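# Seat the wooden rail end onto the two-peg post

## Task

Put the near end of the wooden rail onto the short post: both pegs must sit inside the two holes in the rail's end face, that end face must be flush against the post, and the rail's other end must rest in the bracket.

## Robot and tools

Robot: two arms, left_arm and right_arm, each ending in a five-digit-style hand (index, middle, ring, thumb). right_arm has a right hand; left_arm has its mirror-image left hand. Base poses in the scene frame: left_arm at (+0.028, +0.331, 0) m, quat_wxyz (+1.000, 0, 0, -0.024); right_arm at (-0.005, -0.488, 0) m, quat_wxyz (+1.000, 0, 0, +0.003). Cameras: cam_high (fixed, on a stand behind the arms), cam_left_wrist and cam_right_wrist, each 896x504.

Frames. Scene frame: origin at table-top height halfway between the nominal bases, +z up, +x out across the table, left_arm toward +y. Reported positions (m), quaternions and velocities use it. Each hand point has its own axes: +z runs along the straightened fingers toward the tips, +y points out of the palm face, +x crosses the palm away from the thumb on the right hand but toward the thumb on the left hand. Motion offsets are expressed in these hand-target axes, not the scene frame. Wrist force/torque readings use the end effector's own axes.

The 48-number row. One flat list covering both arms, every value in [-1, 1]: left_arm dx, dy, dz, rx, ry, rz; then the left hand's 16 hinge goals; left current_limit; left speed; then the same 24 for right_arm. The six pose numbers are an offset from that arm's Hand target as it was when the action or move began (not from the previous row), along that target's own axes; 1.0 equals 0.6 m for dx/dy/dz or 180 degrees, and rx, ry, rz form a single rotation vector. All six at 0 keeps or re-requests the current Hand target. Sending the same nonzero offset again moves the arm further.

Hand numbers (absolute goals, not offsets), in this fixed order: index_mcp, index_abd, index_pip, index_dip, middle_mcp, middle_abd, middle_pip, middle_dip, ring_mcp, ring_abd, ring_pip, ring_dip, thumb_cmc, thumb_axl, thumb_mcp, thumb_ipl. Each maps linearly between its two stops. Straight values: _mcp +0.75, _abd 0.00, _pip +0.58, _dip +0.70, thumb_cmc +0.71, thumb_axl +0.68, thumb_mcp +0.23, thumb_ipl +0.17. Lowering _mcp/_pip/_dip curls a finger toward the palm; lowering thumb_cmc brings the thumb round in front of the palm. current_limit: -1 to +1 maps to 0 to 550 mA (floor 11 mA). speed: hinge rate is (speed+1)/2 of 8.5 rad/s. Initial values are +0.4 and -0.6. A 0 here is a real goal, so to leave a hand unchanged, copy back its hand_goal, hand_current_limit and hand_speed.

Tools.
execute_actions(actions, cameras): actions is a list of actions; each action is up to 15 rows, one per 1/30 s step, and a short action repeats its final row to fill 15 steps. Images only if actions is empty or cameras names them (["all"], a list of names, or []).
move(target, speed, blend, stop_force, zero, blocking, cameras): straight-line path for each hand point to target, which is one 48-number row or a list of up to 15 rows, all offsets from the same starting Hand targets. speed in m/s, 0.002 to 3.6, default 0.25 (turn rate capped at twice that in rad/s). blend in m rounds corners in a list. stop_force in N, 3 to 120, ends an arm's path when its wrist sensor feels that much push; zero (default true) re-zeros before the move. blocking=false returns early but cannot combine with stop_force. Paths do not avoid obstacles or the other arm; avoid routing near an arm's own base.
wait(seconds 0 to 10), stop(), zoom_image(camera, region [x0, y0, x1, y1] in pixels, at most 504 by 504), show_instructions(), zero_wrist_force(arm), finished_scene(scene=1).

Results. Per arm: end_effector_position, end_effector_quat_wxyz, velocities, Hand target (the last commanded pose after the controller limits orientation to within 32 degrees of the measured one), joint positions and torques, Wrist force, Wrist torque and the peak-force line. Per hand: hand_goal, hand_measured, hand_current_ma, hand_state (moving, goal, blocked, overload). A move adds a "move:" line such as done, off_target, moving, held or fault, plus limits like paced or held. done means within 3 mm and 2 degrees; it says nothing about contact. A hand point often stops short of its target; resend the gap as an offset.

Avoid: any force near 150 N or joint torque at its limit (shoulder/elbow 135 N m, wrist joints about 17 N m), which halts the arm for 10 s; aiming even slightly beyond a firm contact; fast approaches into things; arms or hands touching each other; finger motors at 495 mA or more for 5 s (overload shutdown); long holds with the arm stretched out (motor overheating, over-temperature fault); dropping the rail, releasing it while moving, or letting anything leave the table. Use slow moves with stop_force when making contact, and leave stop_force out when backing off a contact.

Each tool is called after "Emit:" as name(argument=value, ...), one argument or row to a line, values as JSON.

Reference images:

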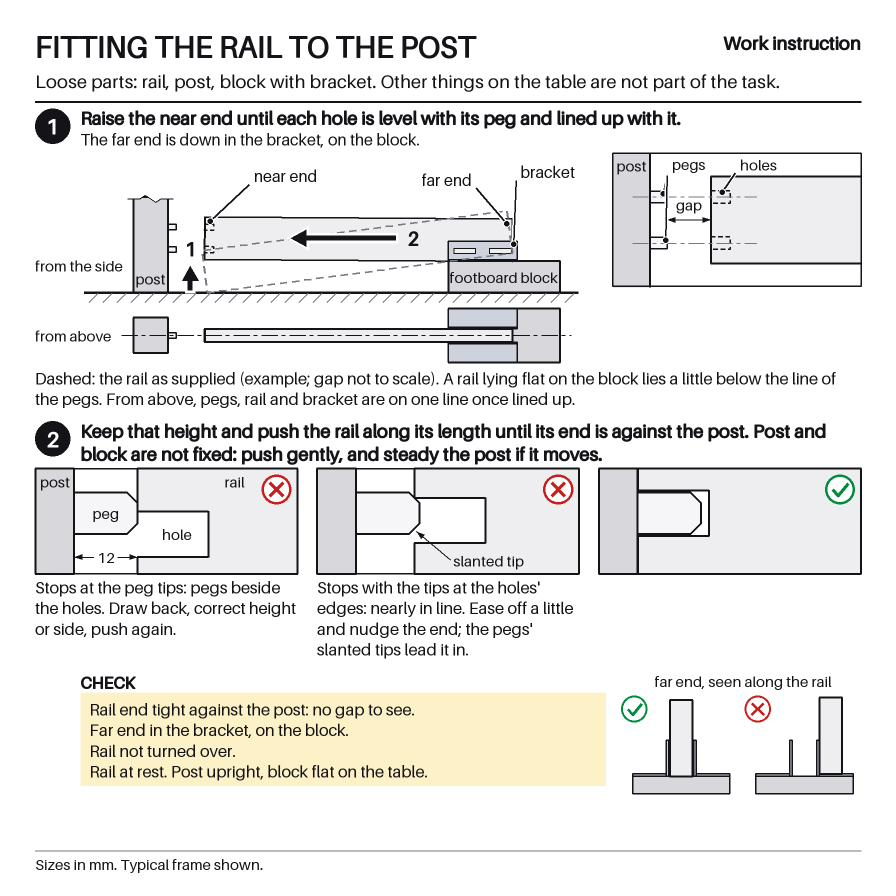

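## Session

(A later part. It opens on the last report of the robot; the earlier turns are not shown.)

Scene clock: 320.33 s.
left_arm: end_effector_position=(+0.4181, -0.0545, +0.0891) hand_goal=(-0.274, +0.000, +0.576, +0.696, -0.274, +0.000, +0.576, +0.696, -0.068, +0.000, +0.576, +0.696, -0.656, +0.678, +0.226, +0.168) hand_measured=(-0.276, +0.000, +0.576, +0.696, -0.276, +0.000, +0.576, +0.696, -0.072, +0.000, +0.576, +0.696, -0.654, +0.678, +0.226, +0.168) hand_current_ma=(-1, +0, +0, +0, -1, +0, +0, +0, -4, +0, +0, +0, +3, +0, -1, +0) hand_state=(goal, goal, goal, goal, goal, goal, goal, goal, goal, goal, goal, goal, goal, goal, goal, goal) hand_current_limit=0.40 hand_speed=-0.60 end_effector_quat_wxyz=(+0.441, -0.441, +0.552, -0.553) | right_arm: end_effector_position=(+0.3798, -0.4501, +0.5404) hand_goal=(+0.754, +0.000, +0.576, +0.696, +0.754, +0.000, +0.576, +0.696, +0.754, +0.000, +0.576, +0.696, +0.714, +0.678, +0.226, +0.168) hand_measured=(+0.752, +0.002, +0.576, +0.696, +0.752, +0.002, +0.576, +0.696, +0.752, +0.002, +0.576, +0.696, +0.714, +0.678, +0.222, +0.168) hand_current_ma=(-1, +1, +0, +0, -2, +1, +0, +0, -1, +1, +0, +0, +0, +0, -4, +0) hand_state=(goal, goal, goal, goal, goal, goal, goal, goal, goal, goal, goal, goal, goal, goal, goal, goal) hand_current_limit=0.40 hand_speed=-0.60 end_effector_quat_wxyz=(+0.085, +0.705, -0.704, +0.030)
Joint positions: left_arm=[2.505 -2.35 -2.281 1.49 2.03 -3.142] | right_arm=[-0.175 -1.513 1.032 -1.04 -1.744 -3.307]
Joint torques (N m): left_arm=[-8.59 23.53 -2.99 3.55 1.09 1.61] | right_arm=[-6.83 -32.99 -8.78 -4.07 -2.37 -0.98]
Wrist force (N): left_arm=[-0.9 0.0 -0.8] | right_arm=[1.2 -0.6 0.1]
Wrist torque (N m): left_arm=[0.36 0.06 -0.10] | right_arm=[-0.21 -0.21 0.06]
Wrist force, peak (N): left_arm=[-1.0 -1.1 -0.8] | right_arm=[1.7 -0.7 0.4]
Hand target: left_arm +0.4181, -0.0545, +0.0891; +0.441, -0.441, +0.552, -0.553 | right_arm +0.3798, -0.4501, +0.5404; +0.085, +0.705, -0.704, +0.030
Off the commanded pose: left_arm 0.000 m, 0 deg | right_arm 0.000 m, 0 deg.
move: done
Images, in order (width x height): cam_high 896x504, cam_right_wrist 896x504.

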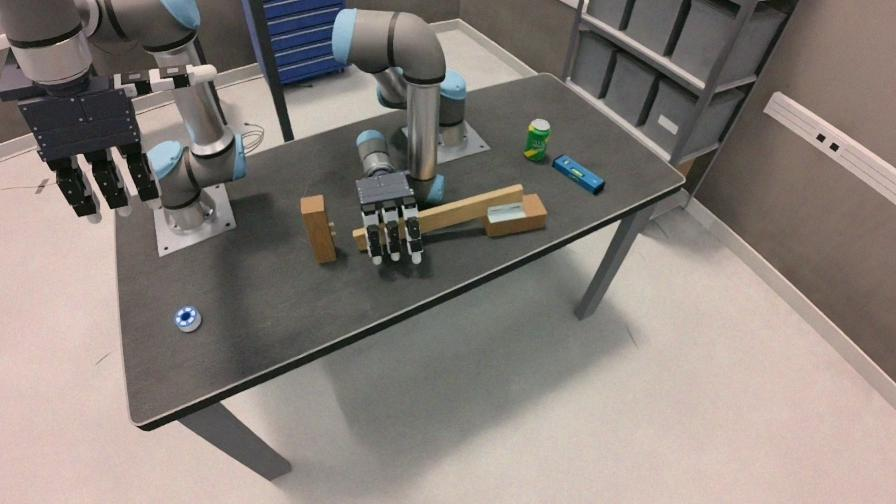

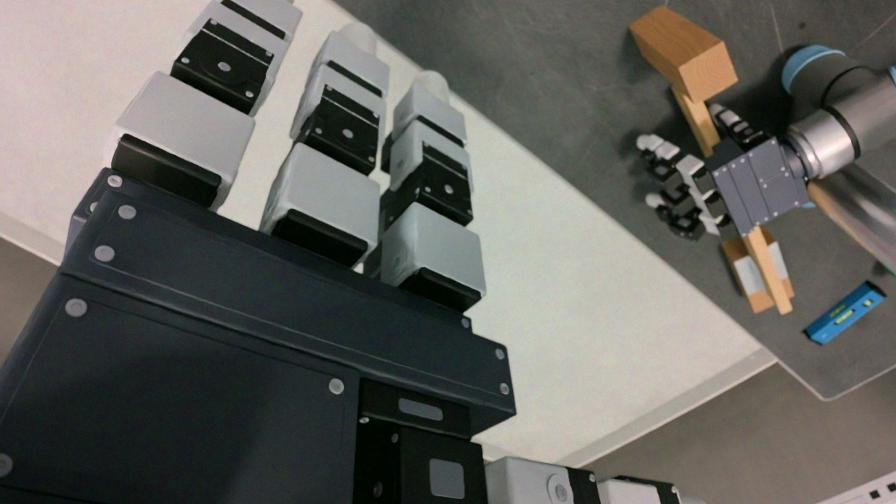

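Emit:
move(
  target=[0,0,0,0,0,0,-0.616,0,0.576,0.696,-0.616,0,0.576,0.696,-0.068,0,0.576,0.696,-0.657,0.678,0.226,0.168,0.4,-0.9,0,0,0,0,0,0,0.754,0,0.576,0.696,0.754,0,0.576,0.696,0.754,0,0.576,0.696,0.714,0.678,0.226,0.168,0.4,-0.6],
  speed=0.1,
  cameras=["all"],
)

Emit:
zoom_image(
  camera="cam_high",
  region=[290, 170, 470, 280],
)

Emit:
zoom_image(
  camera="cam_right_wrist",
  region=[600, 0, 800, 220],
)

Scene clock: 327.73 s.
left_arm: end_effector_position=(+0.4181, -0.0545, +0.0891) hand_goal=(-0.616, +0.000, +0.576, +0.696, -0.616, +0.000, +0.576, +0.696, -0.068, +0.000, +0.576, +0.696, -0.656, +0.678, +0.226, +0.168) hand_measured=(-0.612, +0.000, +0.576, +0.696, -0.612, +0.000, +0.576, +0.696, -0.072, +0.000, +0.576, +0.696, -0.654, +0.678, +0.226, +0.168) hand_current_ma=(+3, +0, +0, +0, +3, +0, +0, +0, -4, +0, +0, +0, +3, +0, -1, +0) hand_state=(goal, goal, goal, goal, goal, goal, goal, goal, goal, goal, goal, goal, goal, goal, goal, goal) hand_current_limit=0.40 hand_speed=-0.90 end_effector_quat_wxyz=(+0.441, -0.441, +0.552, -0.553) | right_arm: end_effector_position=(+0.3798, -0.4501, +0.5404) hand_goal=(+0.754, +0.000, +0.576, +0.696, +0.754, +0.000, +0.576, +0.696, +0.754, +0.000, +0.576, +0.696, +0.714, +0.678, +0.226, +0.168) hand_measured=(+0.752, +0.002, +0.576, +0.696, +0.752, +0.002, +0.576, +0.696, +0.752, +0.002, +0.576, +0.696, +0.714, +0.678, +0.222, +0.168) hand_current_ma=(-1, +1, +0, +0, -2, +1, +0, +0, -1, +1, +0, +0, +0, +0, -4, +0) hand_state=(goal, goal, goal, goal, goal, goal, goal, goal, goal, goal, goal, goal, goal, goal, goal, goal) hand_current_limit=0.40 hand_speed=-0.60 end_effector_quat_wxyz=(+0.085, +0.705, -0.704, +0.030)
Joint positions: left_arm=[2.505 -2.35 -2.281 1.491 2.03 -3.142] | right_arm=[-0.175 -1.513 1.032 -1.04 -1.744 -3.307]
Joint torques (N m): left_arm=[-4.97 22.95 -3.03 3.38 -1.59 1.44] | right_arm=[-6.34 -32.91 -9.79 -4.19 -2.3 -0.74]
Wrist force (N): left_arm=[-1.0 -0.2 -0.8] | right_arm=[1.2 -0.5 0.1]
Wrist torque (N m): left_arm=[0.37 0.07 -0.10] | right_arm=[-0.19 -0.21 0.07]
Wrist force, peak (N): left_arm=[-1.2 -0.4 -0.9] | right_arm=[1.7 -0.8 0.3]
Hand target: left_arm +0.4181, -0.0545, +0.0891; +0.441, -0.441, +0.552, -0.553 | right_arm +0.3798, -0.4501, +0.5404; +0.085, +0.705, -0.704, +0.030
Off the commanded pose: left_arm 0.000 m, 0 deg | right_arm 0.000 m, 0 deg.
move: done

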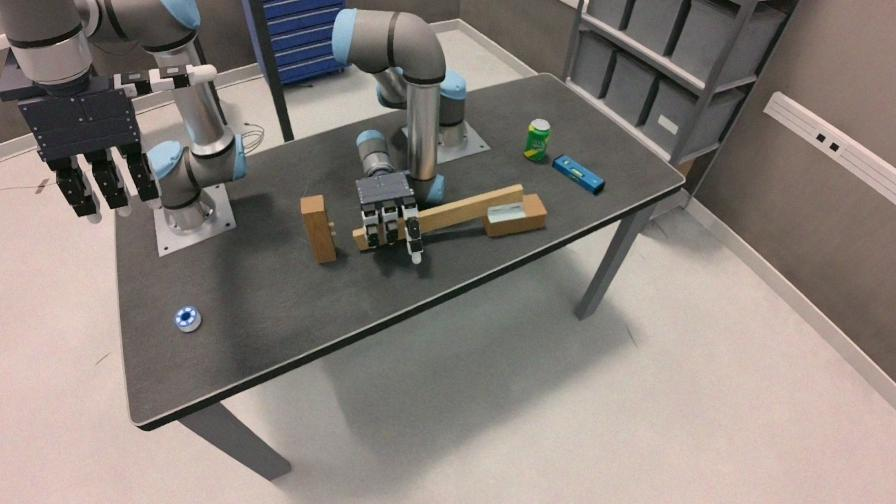

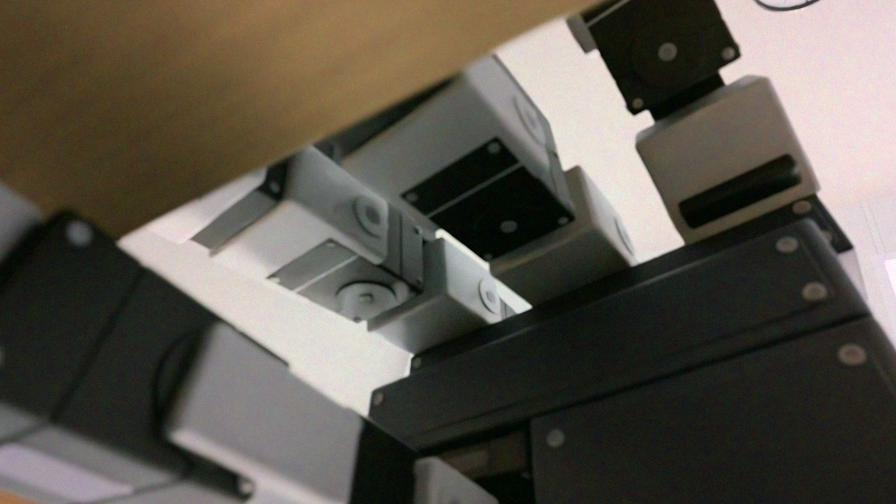

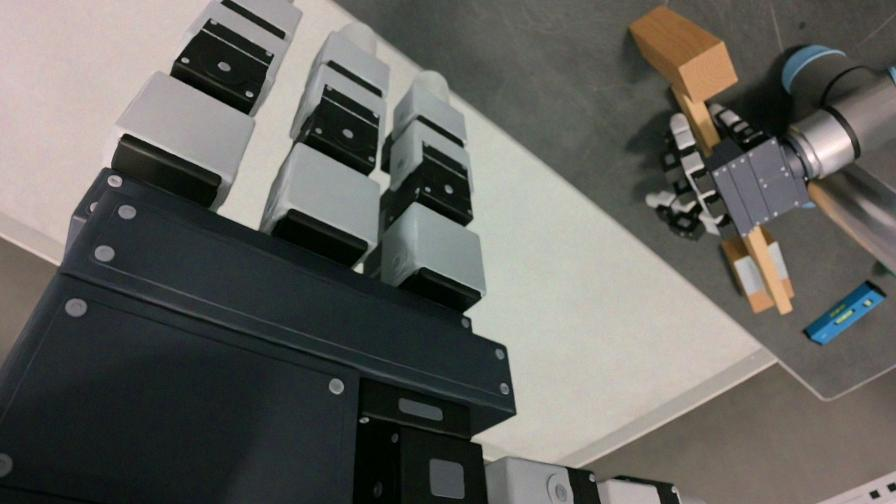

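Scaled by 2.800 from the camera's 896x504 image, which has a finer 1280x720 frame.

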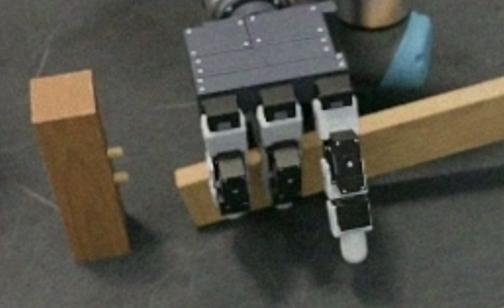

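Scaled by 2.291 from the camera's 896x504 image, which has a finer 1280x720 frame.

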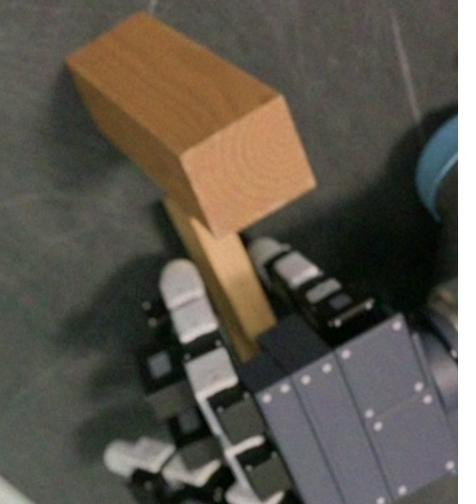

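Emit:
move(
  target=[0,0,0,0,0,0,-0.75,0,0.576,0.696,-0.75,0,0.576,0.696,-0.068,0,0.576,0.696,-0.657,0.678,0.226,0.168,0.2,-0.93,0,0,0,0,0,0,0.754,0,0.576,0.696,0.754,0,0.576,0.696,0.754,0,0.576,0.696,0.714,0.678,0.226,0.168,0.4,-0.6],
  speed=0.1,
  cameras=["cam_left_wrist"],
)

Emit:
wait(
  seconds=0,
  cameras=["all"],
)

Emit:
zoom_image(
  camera="cam_right_wrist",
  region=[600, 0, 800, 220],
)

Scene clock: 333.20 s.
left_arm: end_effector_position=(+0.4181, -0.0545, +0.0891) hand_goal=(-0.750, +0.000, +0.576, +0.696, -0.750, +0.000, +0.576, +0.696, -0.068, +0.000, +0.576, +0.696, -0.656, +0.678, +0.226, +0.168) hand_measured=(-0.712, +0.000, +0.584, +0.698, -0.700, +0.000, +0.588, +0.702, -0.072, +0.000, +0.576, +0.696, -0.654, +0.678, +0.232, +0.168) hand_current_ma=(+94, +0, +10, +2, +132, +0, +16, +6, -4, +0, +0, +0, +2, +0, +10, +1) hand_state=(blocked, goal, goal, goal, blocked, goal, goal, goal, goal, goal, goal, goal, goal, goal, goal, goal) hand_current_limit=0.20 hand_speed=-0.93 end_effector_quat_wxyz=(+0.441, -0.441, +0.552, -0.553) | right_arm: end_effector_position=(+0.3798, -0.4501, +0.5404) hand_goal=(+0.754, +0.000, +0.576, +0.696, +0.754, +0.000, +0.576, +0.696, +0.754, +0.000, +0.576, +0.696, +0.714, +0.678, +0.226, +0.168) hand_measured=(+0.752, +0.002, +0.576, +0.696, +0.752, +0.002, +0.576, +0.696, +0.752, +0.002, +0.576, +0.696, +0.714, +0.678, +0.222, +0.168) hand_current_ma=(-1, +1, +0, +0, -2, +1, +0, +0, -1, +1, +0, +0, +0, +0, -4, +0) hand_state=(goal, goal, goal, goal, goal, goal, goal, goal, goal, goal, goal, goal, goal, goal, goal, goal) hand_current_limit=0.40 hand_speed=-0.60 end_effector_quat_wxyz=(+0.085, +0.705, -0.704, +0.030)
Joint positions: left_arm=[2.505 -2.35 -2.281 1.491 2.03 -3.142] | right_arm=[-0.175 -1.513 1.032 -1.04 -1.744 -3.307]
Joint torques (N m): left_arm=[-1.06 24 -3.24 3.41 -1.73 1.45] | right_arm=[-6.54 -32.82 -9.45 -4.14 -2.36 -0.73]
Wrist force (N): left_arm=[-0.9 0.6 0.0] | right_arm=[1.2 -0.8 0.2]
Wrist torque (N m): left_arm=[0.43 0.07 -0.10] | right_arm=[-0.24 -0.20 0.07]
Wrist force, peak (N): left_arm=[-1.2 -0.2 -0.9] | right_arm=[1.6 -1.0 0.0]
Hand target: left_arm +0.4181, -0.0545, +0.0891; +0.441, -0.441, +0.552, -0.553 | right_arm +0.3798, -0.4501, +0.5404; +0.085, +0.705, -0.704, +0.030
Off the commanded pose: left_arm 0.000 m, 0 deg | right_arm 0.000 m, 0 deg.
move: done
Images, in order (width x height): cam_left_wrist 896x504.

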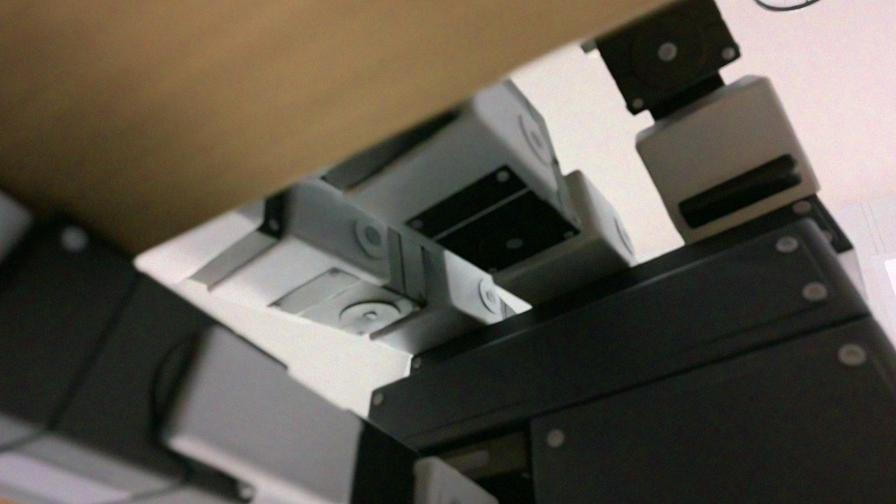

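Scene clock: 333.20 s.
left_arm: end_effector_position=(+0.4181, -0.0545, +0.0891) hand_goal=(-0.750, +0.000, +0.576, +0.696, -0.750, +0.000, +0.576, +0.696, -0.068, +0.000, +0.576, +0.696, -0.656, +0.678, +0.226, +0.168) hand_measured=(-0.712, +0.000, +0.584, +0.698, -0.700, +0.000, +0.588, +0.702, -0.072, +0.000, +0.576, +0.696, -0.654, +0.678, +0.232, +0.168) hand_current_ma=(+94, +0, +10, +2, +132, +0, +16, +6, -4, +0, +0, +0, +2, +0, +10, +1) hand_state=(blocked, goal, goal, goal, blocked, goal, goal, goal, goal, goal, goal, goal, goal, goal, goal, goal) hand_current_limit=0.20 hand_speed=-0.93 end_effector_quat_wxyz=(+0.441, -0.441, +0.552, -0.553) | right_arm: end_effector_position=(+0.3798, -0.4501, +0.5404) hand_goal=(+0.754, +0.000, +0.576, +0.696, +0.754, +0.000, +0.576, +0.696, +0.754, +0.000, +0.576, +0.696, +0.714, +0.678, +0.226, +0.168) hand_measured=(+0.752, +0.002, +0.576, +0.696, +0.752, +0.002, +0.576, +0.696, +0.752, +0.002, +0.576, +0.696, +0.714, +0.678, +0.222, +0.168) hand_current_ma=(-1, +1, +0, +0, -2, +1, +0, +0, -1, +1, +0, +0, +0, +0, -4, +0) hand_state=(goal, goal, goal, goal, goal, goal, goal, goal, goal, goal, goal, goal, goal, goal, goal, goal) hand_current_limit=0.40 hand_speed=-0.60 end_effector_quat_wxyz=(+0.085, +0.705, -0.704, +0.030)
Joint positions: left_arm=[2.505 -2.35 -2.281 1.491 2.03 -3.142] | right_arm=[-0.175 -1.513 1.032 -1.04 -1.744 -3.307]
Joint torques (N m): left_arm=[-1.06 24 -3.24 3.41 -1.73 1.45] | right_arm=[-6.54 -32.82 -9.45 -4.14 -2.36 -0.73]
Wrist force (N): left_arm=[-0.9 0.6 0.0] | right_arm=[1.2 -0.8 0.2]
Wrist torque (N m): left_arm=[0.43 0.07 -0.10] | right_arm=[-0.24 -0.20 0.07]
Wrist force, peak (N): left_arm=[-0.9 0.6 0.0] | right_arm=[1.2 -0.8 0.2]
Hand target: left_arm +0.4181, -0.0545, +0.0891; +0.441, -0.441, +0.552, -0.553 | right_arm +0.3798, -0.4501, +0.5404; +0.085, +0.705, -0.704, +0.030
Off the commanded pose: left_arm 0.000 m, 0 deg | right_arm 0.000 m, 0 deg.

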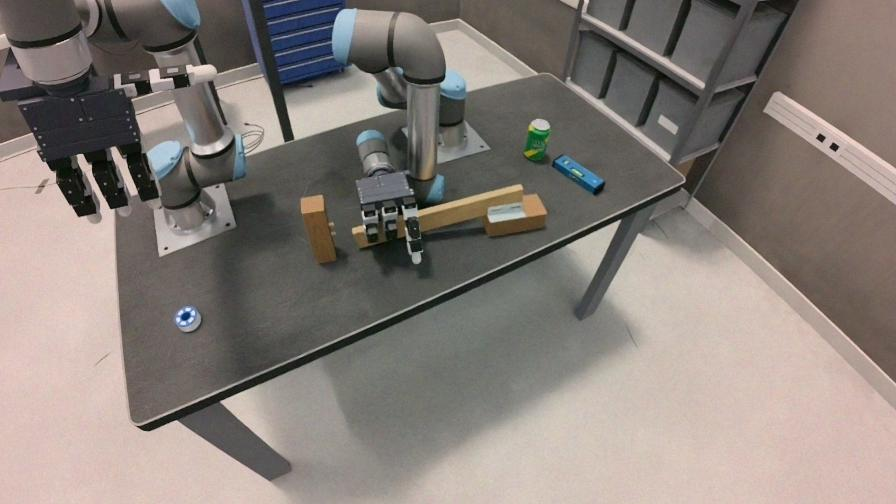

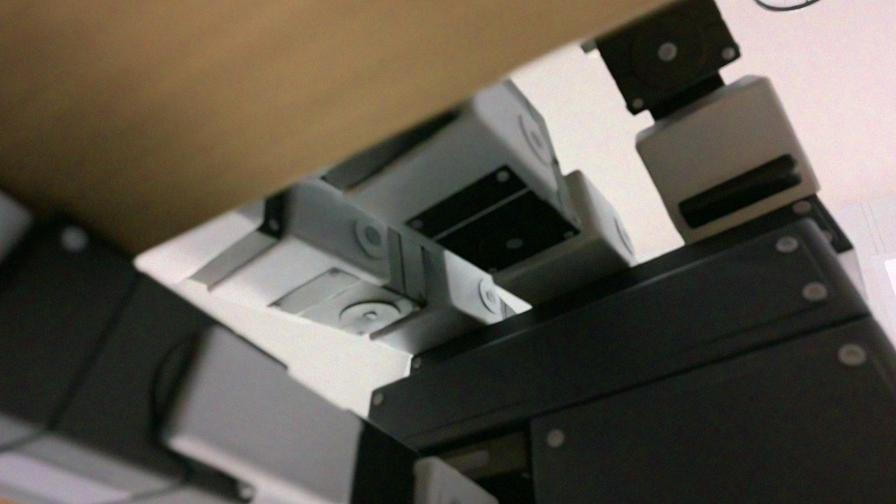

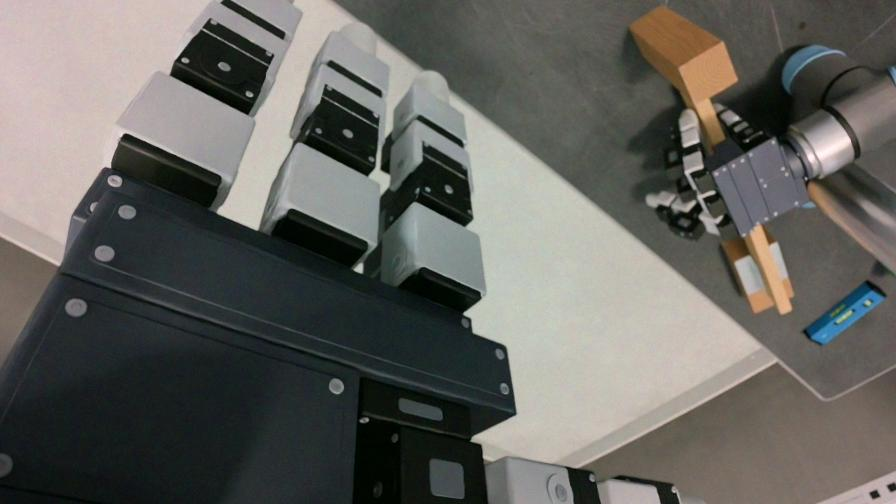

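Scaled by 2.291 from the camera's 896x504 image, which has a finer 1280x720 frame.

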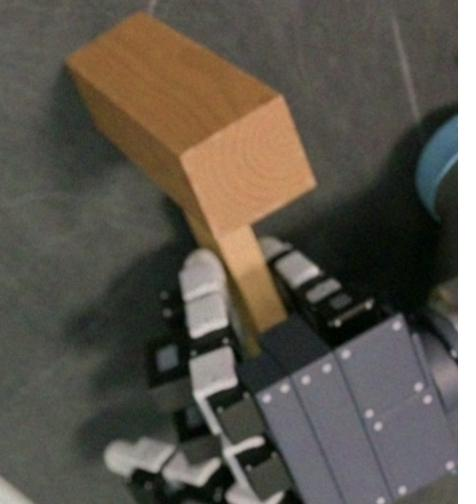

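Emit:
zoom_image(
  camera="cam_high",
  region=[290, 180, 410, 280],
)

Emit:
zoom_image(
  camera="cam_right_wrist",
  region=[650, 60, 830, 340],
)

Scaled by 4.200 from the camera's 896x504 image, which has a finer 1280x720 frame.

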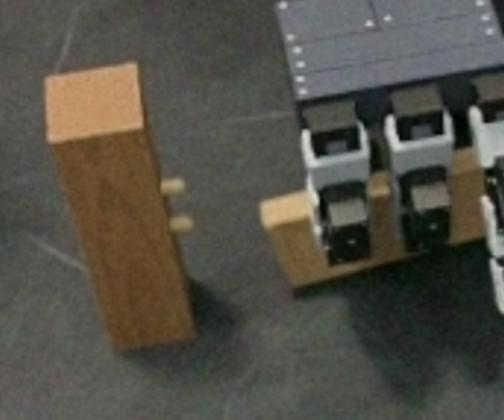

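Scaled by 1.800 from the camera's 896x504 image, which has a finer 1280x720 frame.

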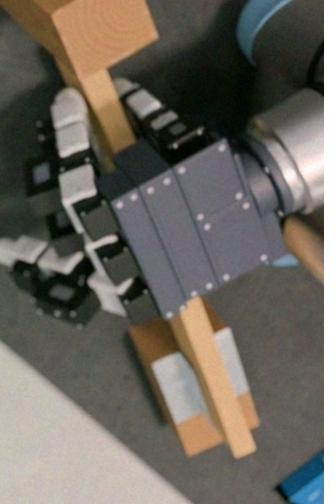

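Emit:
move(
  target=[
    [-0.002,-0.017,0,0,0,-0.0095,-0.82,0,0.576,0.696,-0.80,0,0.576,0.696,-0.068,0,0.576,0.696,-0.657,0.678,0.20,0.168,0.2,-0.9,0,0,0,0,0,0,0.754,0,0.576,0.696,0.754,0,0.576,0.696,0.754,0,0.576,0.696,0.714,0.678,0.226,0.168,0.4,-0.6],
    [-0.0123,-0.0605,0,0,0,-0.0378,-0.82,0,0.576,0.696,-0.80,0,0.576,0.696,-0.068,0,0.576,0.696,-0.657,0.678,0.20,0.168,0.2,-0.9,0,0,0,0,0,0,0.754,0,0.576,0.696,0.754,0,0.576,0.696,0.754,0,0.576,0.696,0.714,0.678,0.226,0.168,0.4,-0.6],
  ],
  speed=0.04,
  cameras=["all"],
)

Emit:
zoom_image(
  camera="cam_high",
  region=[290, 180, 410, 280],
)

Emit:
zoom_image(
  camera="cam_right_wrist",
  region=[600, 0, 800, 220],
)

Scene clock: 377.70 s.
left_arm: end_effector_position=(+0.4197, -0.0472, +0.1254) hand_goal=(-0.820, +0.000, +0.576, +0.696, -0.800, +0.000, +0.576, +0.696, -0.068, +0.000, +0.576, +0.696, -0.656, +0.678, +0.200, +0.168) hand_measured=(-0.732, +0.006, +0.600, +0.706, -0.716, +0.006, +0.598, +0.708, -0.072, +0.000, +0.576, +0.696, -0.652, +0.678, +0.232, +0.176) hand_current_ma=(+285, +6, +44, +15, +275, +5, +42, +18, -4, +0, +0, +0, +5, +0, +95, +16) hand_state=(blocked, goal, blocked, goal, blocked, goal, blocked, goal, goal, goal, goal, goal, goal, goal, blocked, goal) hand_current_limit=0.20 hand_speed=-0.90 end_effector_quat_wxyz=(-0.407, +0.473, -0.525, +0.579) end_effector_velocity=(-0.001, +0.000, -0.003) end_effector_angular_velocity=(+0.010, +0.001, -0.002) | right_arm: end_effector_position=(+0.3798, -0.4501, +0.5404) hand_goal=(+0.754, +0.000, +0.576, +0.696, +0.754, +0.000, +0.576, +0.696, +0.754, +0.000, +0.576, +0.696, +0.714, +0.678, +0.226, +0.168) hand_measured=(+0.752, +0.002, +0.576, +0.696, +0.752, +0.002, +0.576, +0.696, +0.752, +0.002, +0.576, +0.696, +0.714, +0.678, +0.222, +0.168) hand_current_ma=(-1, +1, +0, +0, -2, +1, +0, +0, -1, +1, +0, +0, +0, +0, -4, +0) hand_state=(goal, goal, goal, goal, goal, goal, goal, goal, goal, goal, goal, goal, goal, goal, goal, goal) hand_current_limit=0.40 hand_speed=-0.60 end_effector_quat_wxyz=(+0.085, +0.705, -0.704, +0.030)
Joint positions: left_arm=[2.554 -2.24 -2.337 1.436 1.981 -3.261] | right_arm=[-0.175 -1.513 1.032 -1.04 -1.744 -3.307]
Joint velocities: left_arm=[-0.003 -0.005 0.001 0 0.001 0.008] | right_arm=[within noise]
Joint torques (N m): left_arm=[-8.87 23.19 12.97 3.41 1.82 1.54] | right_arm=[-6.13 -32.75 -9.7 -4.13 -2.27 -0.55]
Wrist force (N): left_arm=[-0.5 1.7 -0.7] | right_arm=[1.4 -0.6 0.3]
Wrist torque (N m): left_arm=[0.54 0.08 -0.04] | right_arm=[-0.22 -0.23 0.08]
Wrist force, peak (N): left_arm=[-0.4 2.2 -0.6] | right_arm=[1.7 -0.7 -0.1]
Hand target: left_arm +0.4197, -0.0472, +0.1254; -0.407, +0.473, -0.525, +0.579 | right_arm +0.3798, -0.4501, +0.5404; +0.085, +0.705, -0.704, +0.030
Off the commanded pose: left_arm 0.000 m, 0 deg | right_arm 0.000 m, 0 deg.
move: done

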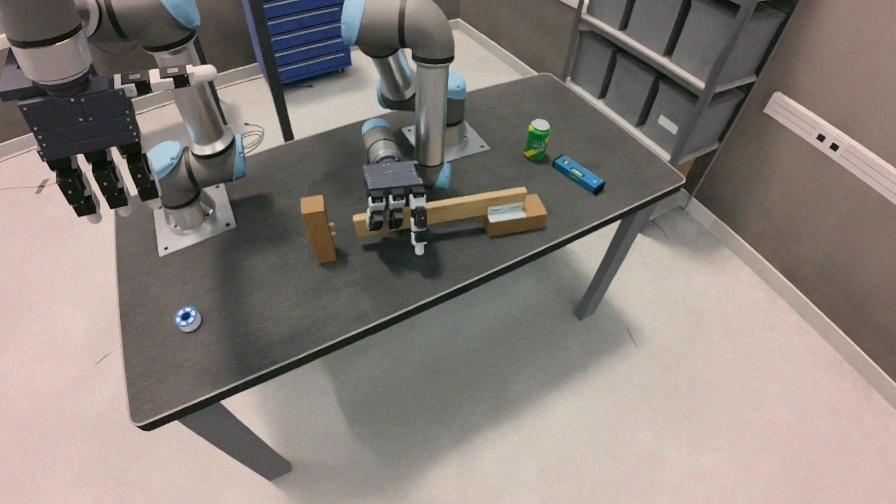

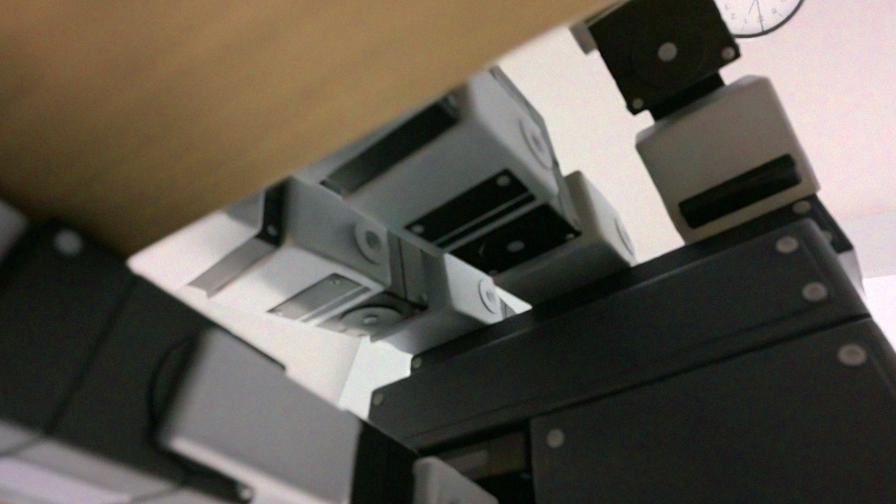

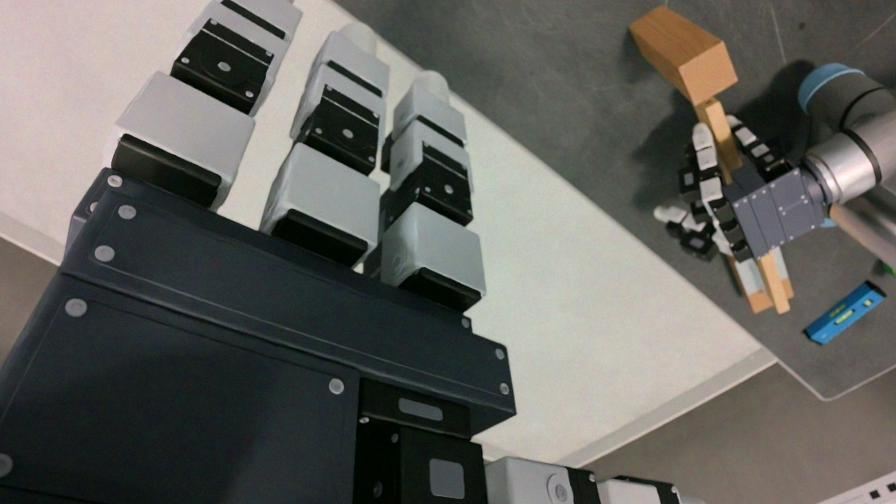

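Scaled by 4.200 from the camera's 896x504 image, which has a finer 1280x720 frame.

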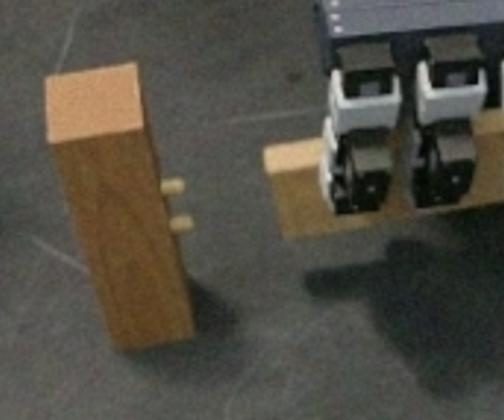

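Scaled by 2.291 from the camera's 896x504 image, which has a finer 1280x720 frame.

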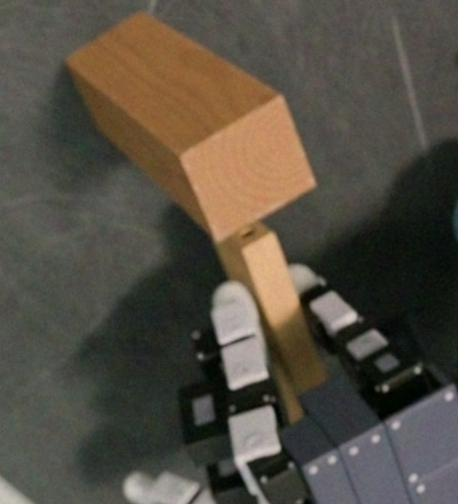

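Emit:
zoom_image(
  camera="cam_high",
  region=[400, 160, 560, 260],
)

Emit:
zoom_image(
  camera="cam_right_wrist",
  region=[660, 60, 760, 160],
)

Emit:
zoom_image(
  camera="cam_right_wrist",
  region=[700, 220, 820, 330],
)

Scaled by 3.150 from the camera's 896x504 image, which has a finer 1280x720 frame.

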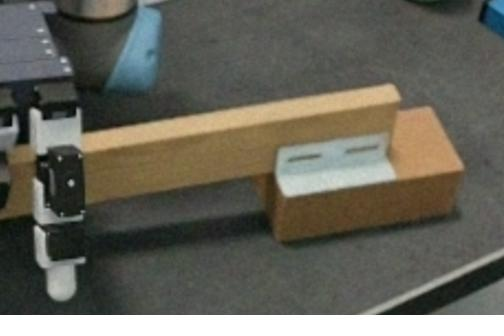

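Scaled by 5.040 from the camera's 896x504 image, which has a finer 1280x720 frame.

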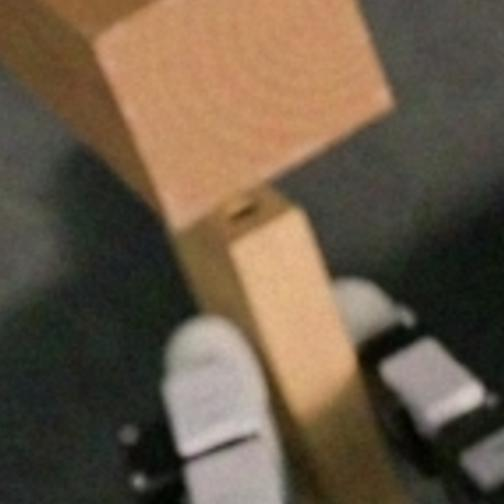

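Scaled by 4.200 from the camera's 896x504 image, which has a finer 1280x720 frame.

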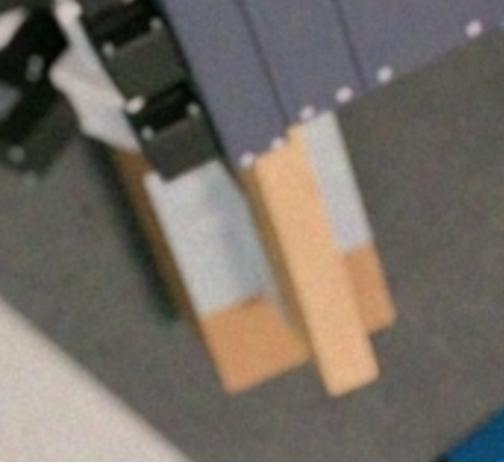

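Emit:
move(
  target=[0,0,0,0,0,0,-0.82,0,0.576,0.696,-0.80,0,0.576,0.696,-0.068,0,0.576,0.696,-0.657,0.678,0.20,0.168,0.2,-0.9,-0.2975,-0.0548,0.286,0,0,0,0.754,0,0.576,0.696,0.754,0,0.576,0.696,0.754,0,0.576,0.696,0.714,0.678,0.226,0.168,0.4,-0.6],
  speed=0.2,
  cameras=["cam_high","cam_right_wrist"],
)

Scene clock: 462.23 s.
left_arm: end_effector_position=(+0.4197, -0.0472, +0.1254) hand_goal=(-0.820, +0.000, +0.576, +0.696, -0.800, +0.000, +0.576, +0.696, -0.068, +0.000, +0.576, +0.696, -0.656, +0.678, +0.200, +0.168) hand_measured=(-0.732, +0.006, +0.600, +0.706, -0.716, +0.004, +0.598, +0.708, -0.072, +0.000, +0.576, +0.696, -0.652, +0.678, +0.232, +0.176) hand_current_ma=(+285, +5, +44, +15, +275, +4, +42, +18, -4, +0, +0, +0, +4, +0, +95, +16) hand_state=(blocked, goal, blocked, goal, blocked, goal, blocked, goal, goal, goal, goal, goal, goal, goal, blocked, goal) hand_current_limit=0.20 hand_speed=-0.90 end_effector_quat_wxyz=(-0.407, +0.473, -0.525, +0.579) | right_arm: end_effector_position=(+0.3980, -0.3018, +0.3402) hand_goal=(+0.754, +0.000, +0.576, +0.696, +0.754, +0.000, +0.576, +0.696, +0.754, +0.000, +0.576, +0.696, +0.714, +0.678, +0.226, +0.168) hand_measured=(+0.752, +0.002, +0.576, +0.696, +0.752, +0.002, +0.576, +0.696, +0.752, +0.002, +0.576, +0.696, +0.714, +0.678, +0.222, +0.168) hand_current_ma=(-1, +1, +0, +0, -1, +1, +0, +0, -1, +1, +0, +0, +0, +0, -4, +0) hand_state=(goal, goal, goal, goal, goal, goal, goal, goal, goal, goal, goal, goal, goal, goal, goal, goal) hand_current_limit=0.40 hand_speed=-0.60 end_effector_quat_wxyz=(+0.085, +0.705, -0.704, +0.030)
Joint positions: left_arm=[2.553 -2.24 -2.337 1.437 1.982 -3.261] | right_arm=[0.123 -1.485 1.518 -1.505 -1.721 -3.006]
Joint torques (N m): left_arm=[-11 21.79 14.35 3.8 1.74 -0.73] | right_arm=[2.72 -30.65 -30.85 -3.34 -2.27 0.64]
Wrist force (N): left_arm=[-0.9 1.1 -0.5] | right_arm=[1.6 -0.6 -0.2]
Wrist torque (N m): left_arm=[0.53 0.11 -0.01] | right_arm=[-0.21 -0.23 0.11]
Wrist force, peak (N): left_arm=[-0.8 2.0 -0.6] | right_arm=[2.5 -0.1 -1.3]
Hand target: left_arm +0.4197, -0.0472, +0.1254; -0.407, +0.473, -0.525, +0.579 | right_arm +0.3981, -0.3017, +0.3402; +0.085, +0.705, -0.704, +0.030
Off the commanded pose: left_arm 0.000 m, 0 deg | right_arm 0.000 m, 0 deg.
move: done
Images, in order (width x height): cam_high 896x504, cam_right_wrist 896x504.

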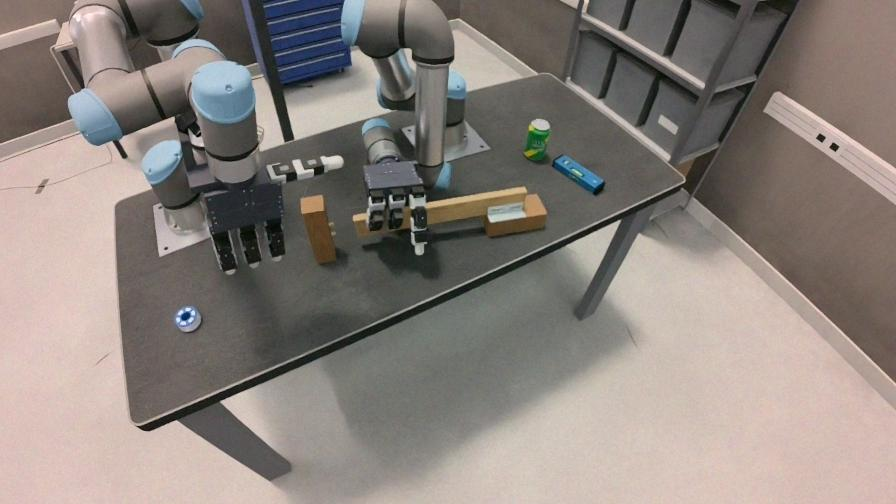

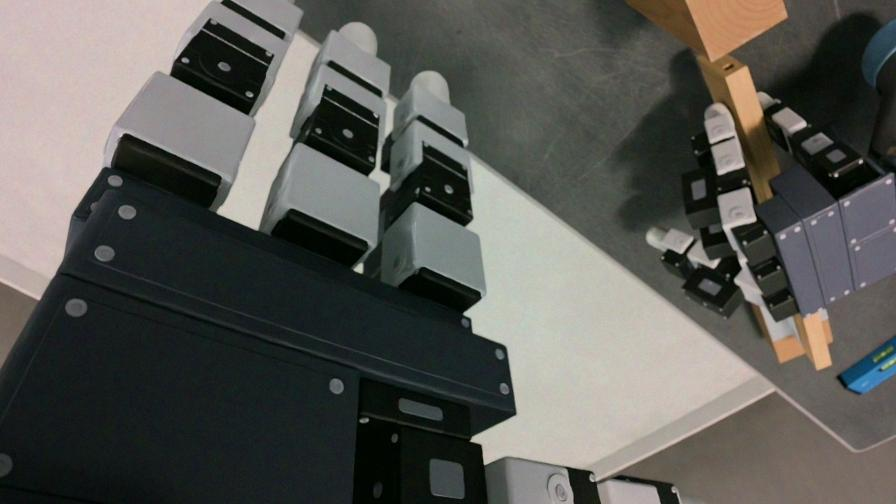

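Emit:
move(
  target=[0,0,0,0,0,0,-0.82,0,0.576,0.696,-0.80,0,0.576,0.696,-0.068,0,0.576,0.696,-0.657,0.678,0.20,0.168,0.2,-0.9,0.1329,0.1153,-0.003,-0.0281,-0.0593,0.5652,0.754,0,0.576,0.696,0.754,0,0.576,0.696,0.754,0,0.576,0.696,0.714,0.678,0.226,0.168,0.4,-0.6],
  speed=0.35,
  cameras=["cam_high","cam_right_wrist"],
)

Scene clock: 514.77 s.
left_arm: end_effector_position=(+0.4197, -0.0472, +0.1254) hand_goal=(-0.820, +0.000, +0.576, +0.696, -0.800, +0.000, +0.576, +0.696, -0.068, +0.000, +0.576, +0.696, -0.656, +0.678, +0.200, +0.168) hand_measured=(-0.732, +0.006, +0.600, +0.706, -0.716, +0.004, +0.598, +0.708, -0.072, +0.000, +0.576, +0.696, -0.652, +0.678, +0.232, +0.176) hand_current_ma=(+285, +5, +44, +15, +275, +4, +42, +18, -4, +0, +0, +0, +4, +0, +95, +16) hand_state=(blocked, goal, blocked, goal, blocked, goal, blocked, goal, goal, goal, goal, goal, goal, goal, blocked, goal) hand_current_limit=0.20 hand_speed=-0.90 end_effector_quat_wxyz=(-0.407, +0.473, -0.525, +0.579) | right_arm: end_effector_position=(+0.3298, -0.3798, +0.3601) hand_goal=(+0.754, +0.000, +0.576, +0.696, +0.754, +0.000, +0.576, +0.696, +0.754, +0.000, +0.576, +0.696, +0.714, +0.678, +0.226, +0.168) hand_measured=(+0.752, +0.002, +0.576, +0.696, +0.752, +0.002, +0.576, +0.696, +0.752, +0.002, +0.576, +0.696, +0.714, +0.678, +0.222, +0.168) hand_current_ma=(-1, +1, +0, +0, -1, +1, +0, +0, -1, +1, +0, +0, +0, +0, -4, +0) hand_state=(goal, goal, goal, goal, goal, goal, goal, goal, goal, goal, goal, goal, goal, goal, goal, goal) hand_current_limit=0.40 hand_speed=-0.60 end_effector_quat_wxyz=(+0.000, +0.104, +0.995, +0.000)
Joint positions: left_arm=[2.553 -2.24 -2.337 1.437 1.982 -3.261] | right_arm=[-0.372 -2.119 1.954 -1.406 -1.57 -1.727]
Joint torques (N m): left_arm=[-10.6 22.57 14.22 3.7 2.01 1.14] | right_arm=[0.33 -5.81 -38.5 -4.39 -1.72 1]
Wrist force (N): left_arm=[-0.8 1.8 -0.7] | right_arm=[1.4 -0.3 0.0]
Wrist torque (N m): left_arm=[0.59 0.09 -0.01] | right_arm=[-0.13 -0.25 0.15]
Wrist force, peak (N): left_arm=[-1.0 1.8 -0.8] | right_arm=[2.1 -0.5 0.1]
Hand target: left_arm +0.4197, -0.0472, +0.1254; -0.407, +0.473, -0.525, +0.579 | right_arm +0.3298, -0.3798, +0.3602; +0.000, +0.104, +0.995, +0.000
Off the commanded pose: left_arm 0.000 m, 0 deg | right_arm 0.000 m, 0 deg.
move: done
Images, in order (width x height): cam_high 896x504, cam_right_wrist 896x504.

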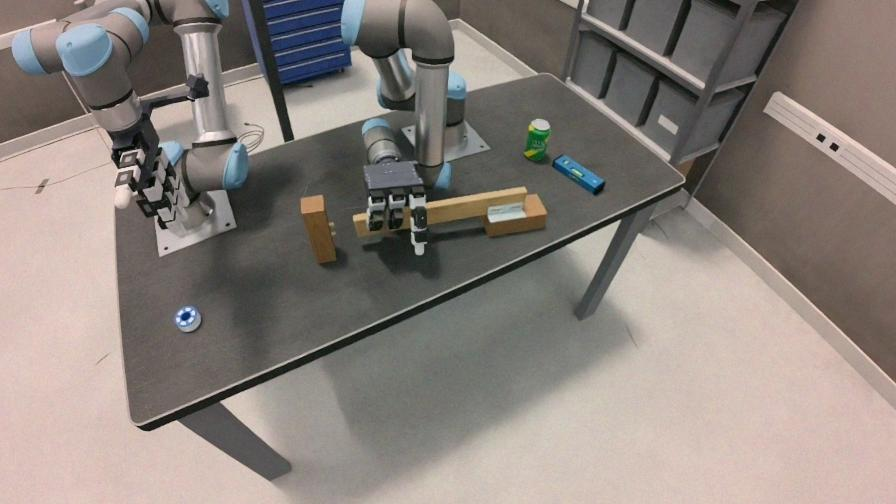

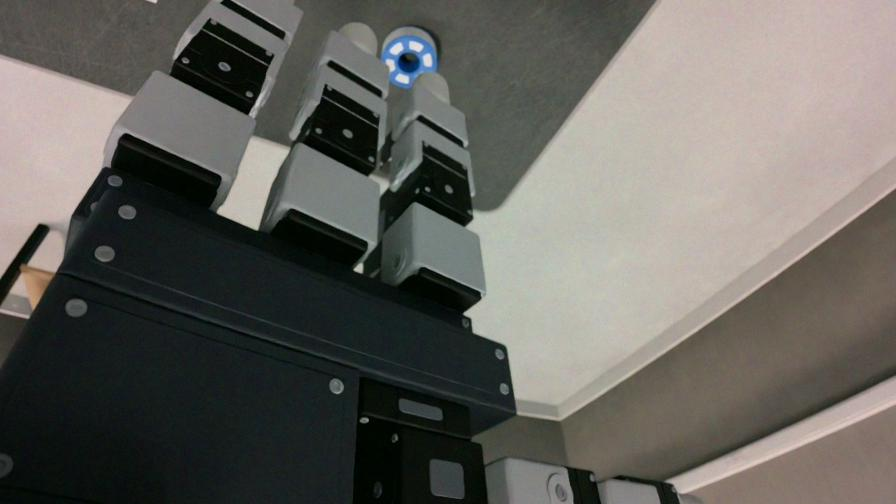

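Emit:
move(
  target=[0,0,0,0,0,0,-0.82,0,0.576,0.696,-0.80,0,0.576,0.696,-0.068,0,0.576,0.696,-0.657,0.678,0.20,0.168,0.2,-0.9,0.0624,0.2695,0.0333,0,0,0,0.754,0,0.576,0.696,0.754,0,0.576,0.696,0.754,0,0.576,0.696,0.714,0.678,0.226,0.168,0.4,-0.6],
  speed=0.25,
  cameras=["cam_high","cam_right_wrist"],
)

Scene clock: 521.53 s.
left_arm: end_effector_position=(+0.4197, -0.0472, +0.1254) hand_goal=(-0.820, +0.000, +0.576, +0.696, -0.800, +0.000, +0.576, +0.696, -0.068, +0.000, +0.576, +0.696, -0.656, +0.678, +0.200, +0.168) hand_measured=(-0.732, +0.006, +0.600, +0.706, -0.716, +0.004, +0.598, +0.708, -0.072, +0.000, +0.576, +0.696, -0.652, +0.678, +0.232, +0.176) hand_current_ma=(+285, +5, +44, +15, +275, +4, +42, +18, -4, +0, +0, +0, +4, +0, +95, +16) hand_state=(blocked, goal, blocked, goal, blocked, goal, blocked, goal, goal, goal, goal, goal, goal, goal, blocked, goal) hand_current_limit=0.20 hand_speed=-0.90 end_effector_quat_wxyz=(-0.407, +0.473, -0.525, +0.579) | right_arm: end_effector_position=(+0.3268, -0.2139, +0.3403) hand_goal=(+0.754, +0.000, +0.576, +0.696, +0.754, +0.000, +0.576, +0.696, +0.754, +0.000, +0.576, +0.696, +0.714, +0.678, +0.226, +0.168) hand_measured=(+0.752, +0.002, +0.576, +0.696, +0.752, +0.002, +0.576, +0.696, +0.752, +0.002, +0.576, +0.696, +0.714, +0.678, +0.222, +0.168) hand_current_ma=(-1, +1, +0, +0, -1, +1, +0, +0, -1, +1, +0, +0, +0, +0, -4, +0) hand_state=(goal, goal, goal, goal, goal, goal, goal, goal, goal, goal, goal, goal, goal, goal, goal, goal) hand_current_limit=0.40 hand_speed=-0.60 end_effector_quat_wxyz=(+0.000, +0.104, +0.995, +0.000)
Joint positions: left_arm=[2.553 -2.24 -2.337 1.437 1.982 -3.261] | right_arm=[0.195 -1.973 1.932 -1.53 -1.571 -1.16]
Joint torques (N m): left_arm=[-9.68 22.33 13.9 3.77 1.92 1.53] | right_arm=[5.18 -0.1 -12.38 -2.66 1.56 1.04]
Wrist force (N): left_arm=[-1.0 1.8 -0.7] | right_arm=[2.0 -0.2 0.3]
Wrist torque (N m): left_arm=[0.54 0.12 -0.02] | right_arm=[-0.16 -0.32 0.21]
Wrist force, peak (N): left_arm=[-0.9 1.9 -0.7] | right_arm=[2.3 1.5 0.1]
Hand target: left_arm +0.4197, -0.0472, +0.1254; -0.407, +0.473, -0.525, +0.579 | right_arm +0.3268, -0.2139, +0.3402; +0.000, +0.104, +0.995, +0.000
Off the commanded pose: left_arm 0.000 m, 0 deg | right_arm 0.000 m, 0 deg.
move: done
Images, in order (width x height): cam_high 896x504, cam_right_wrist 896x504.

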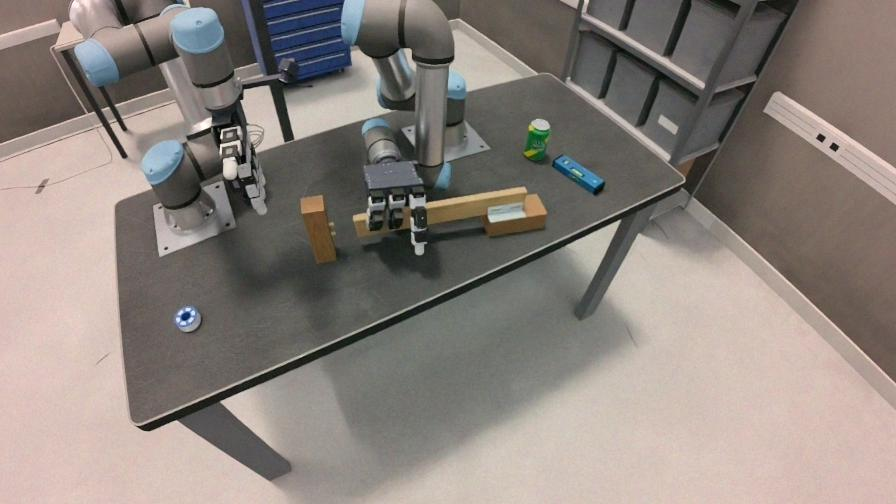

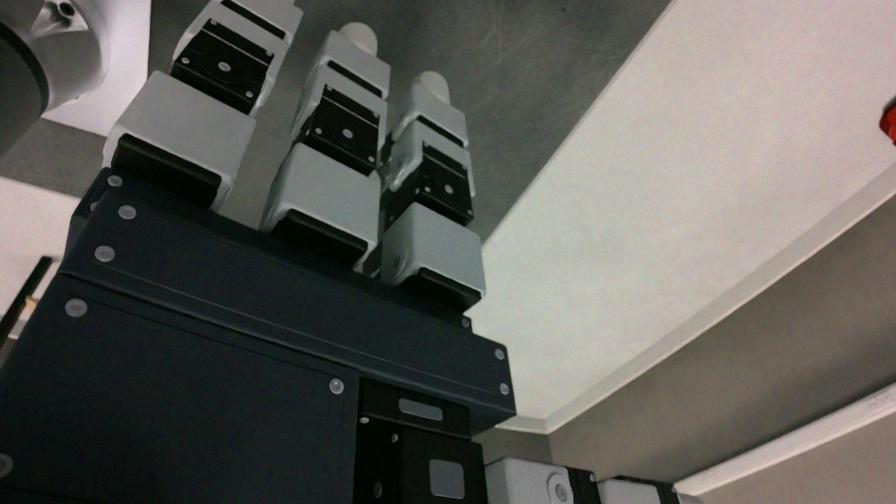

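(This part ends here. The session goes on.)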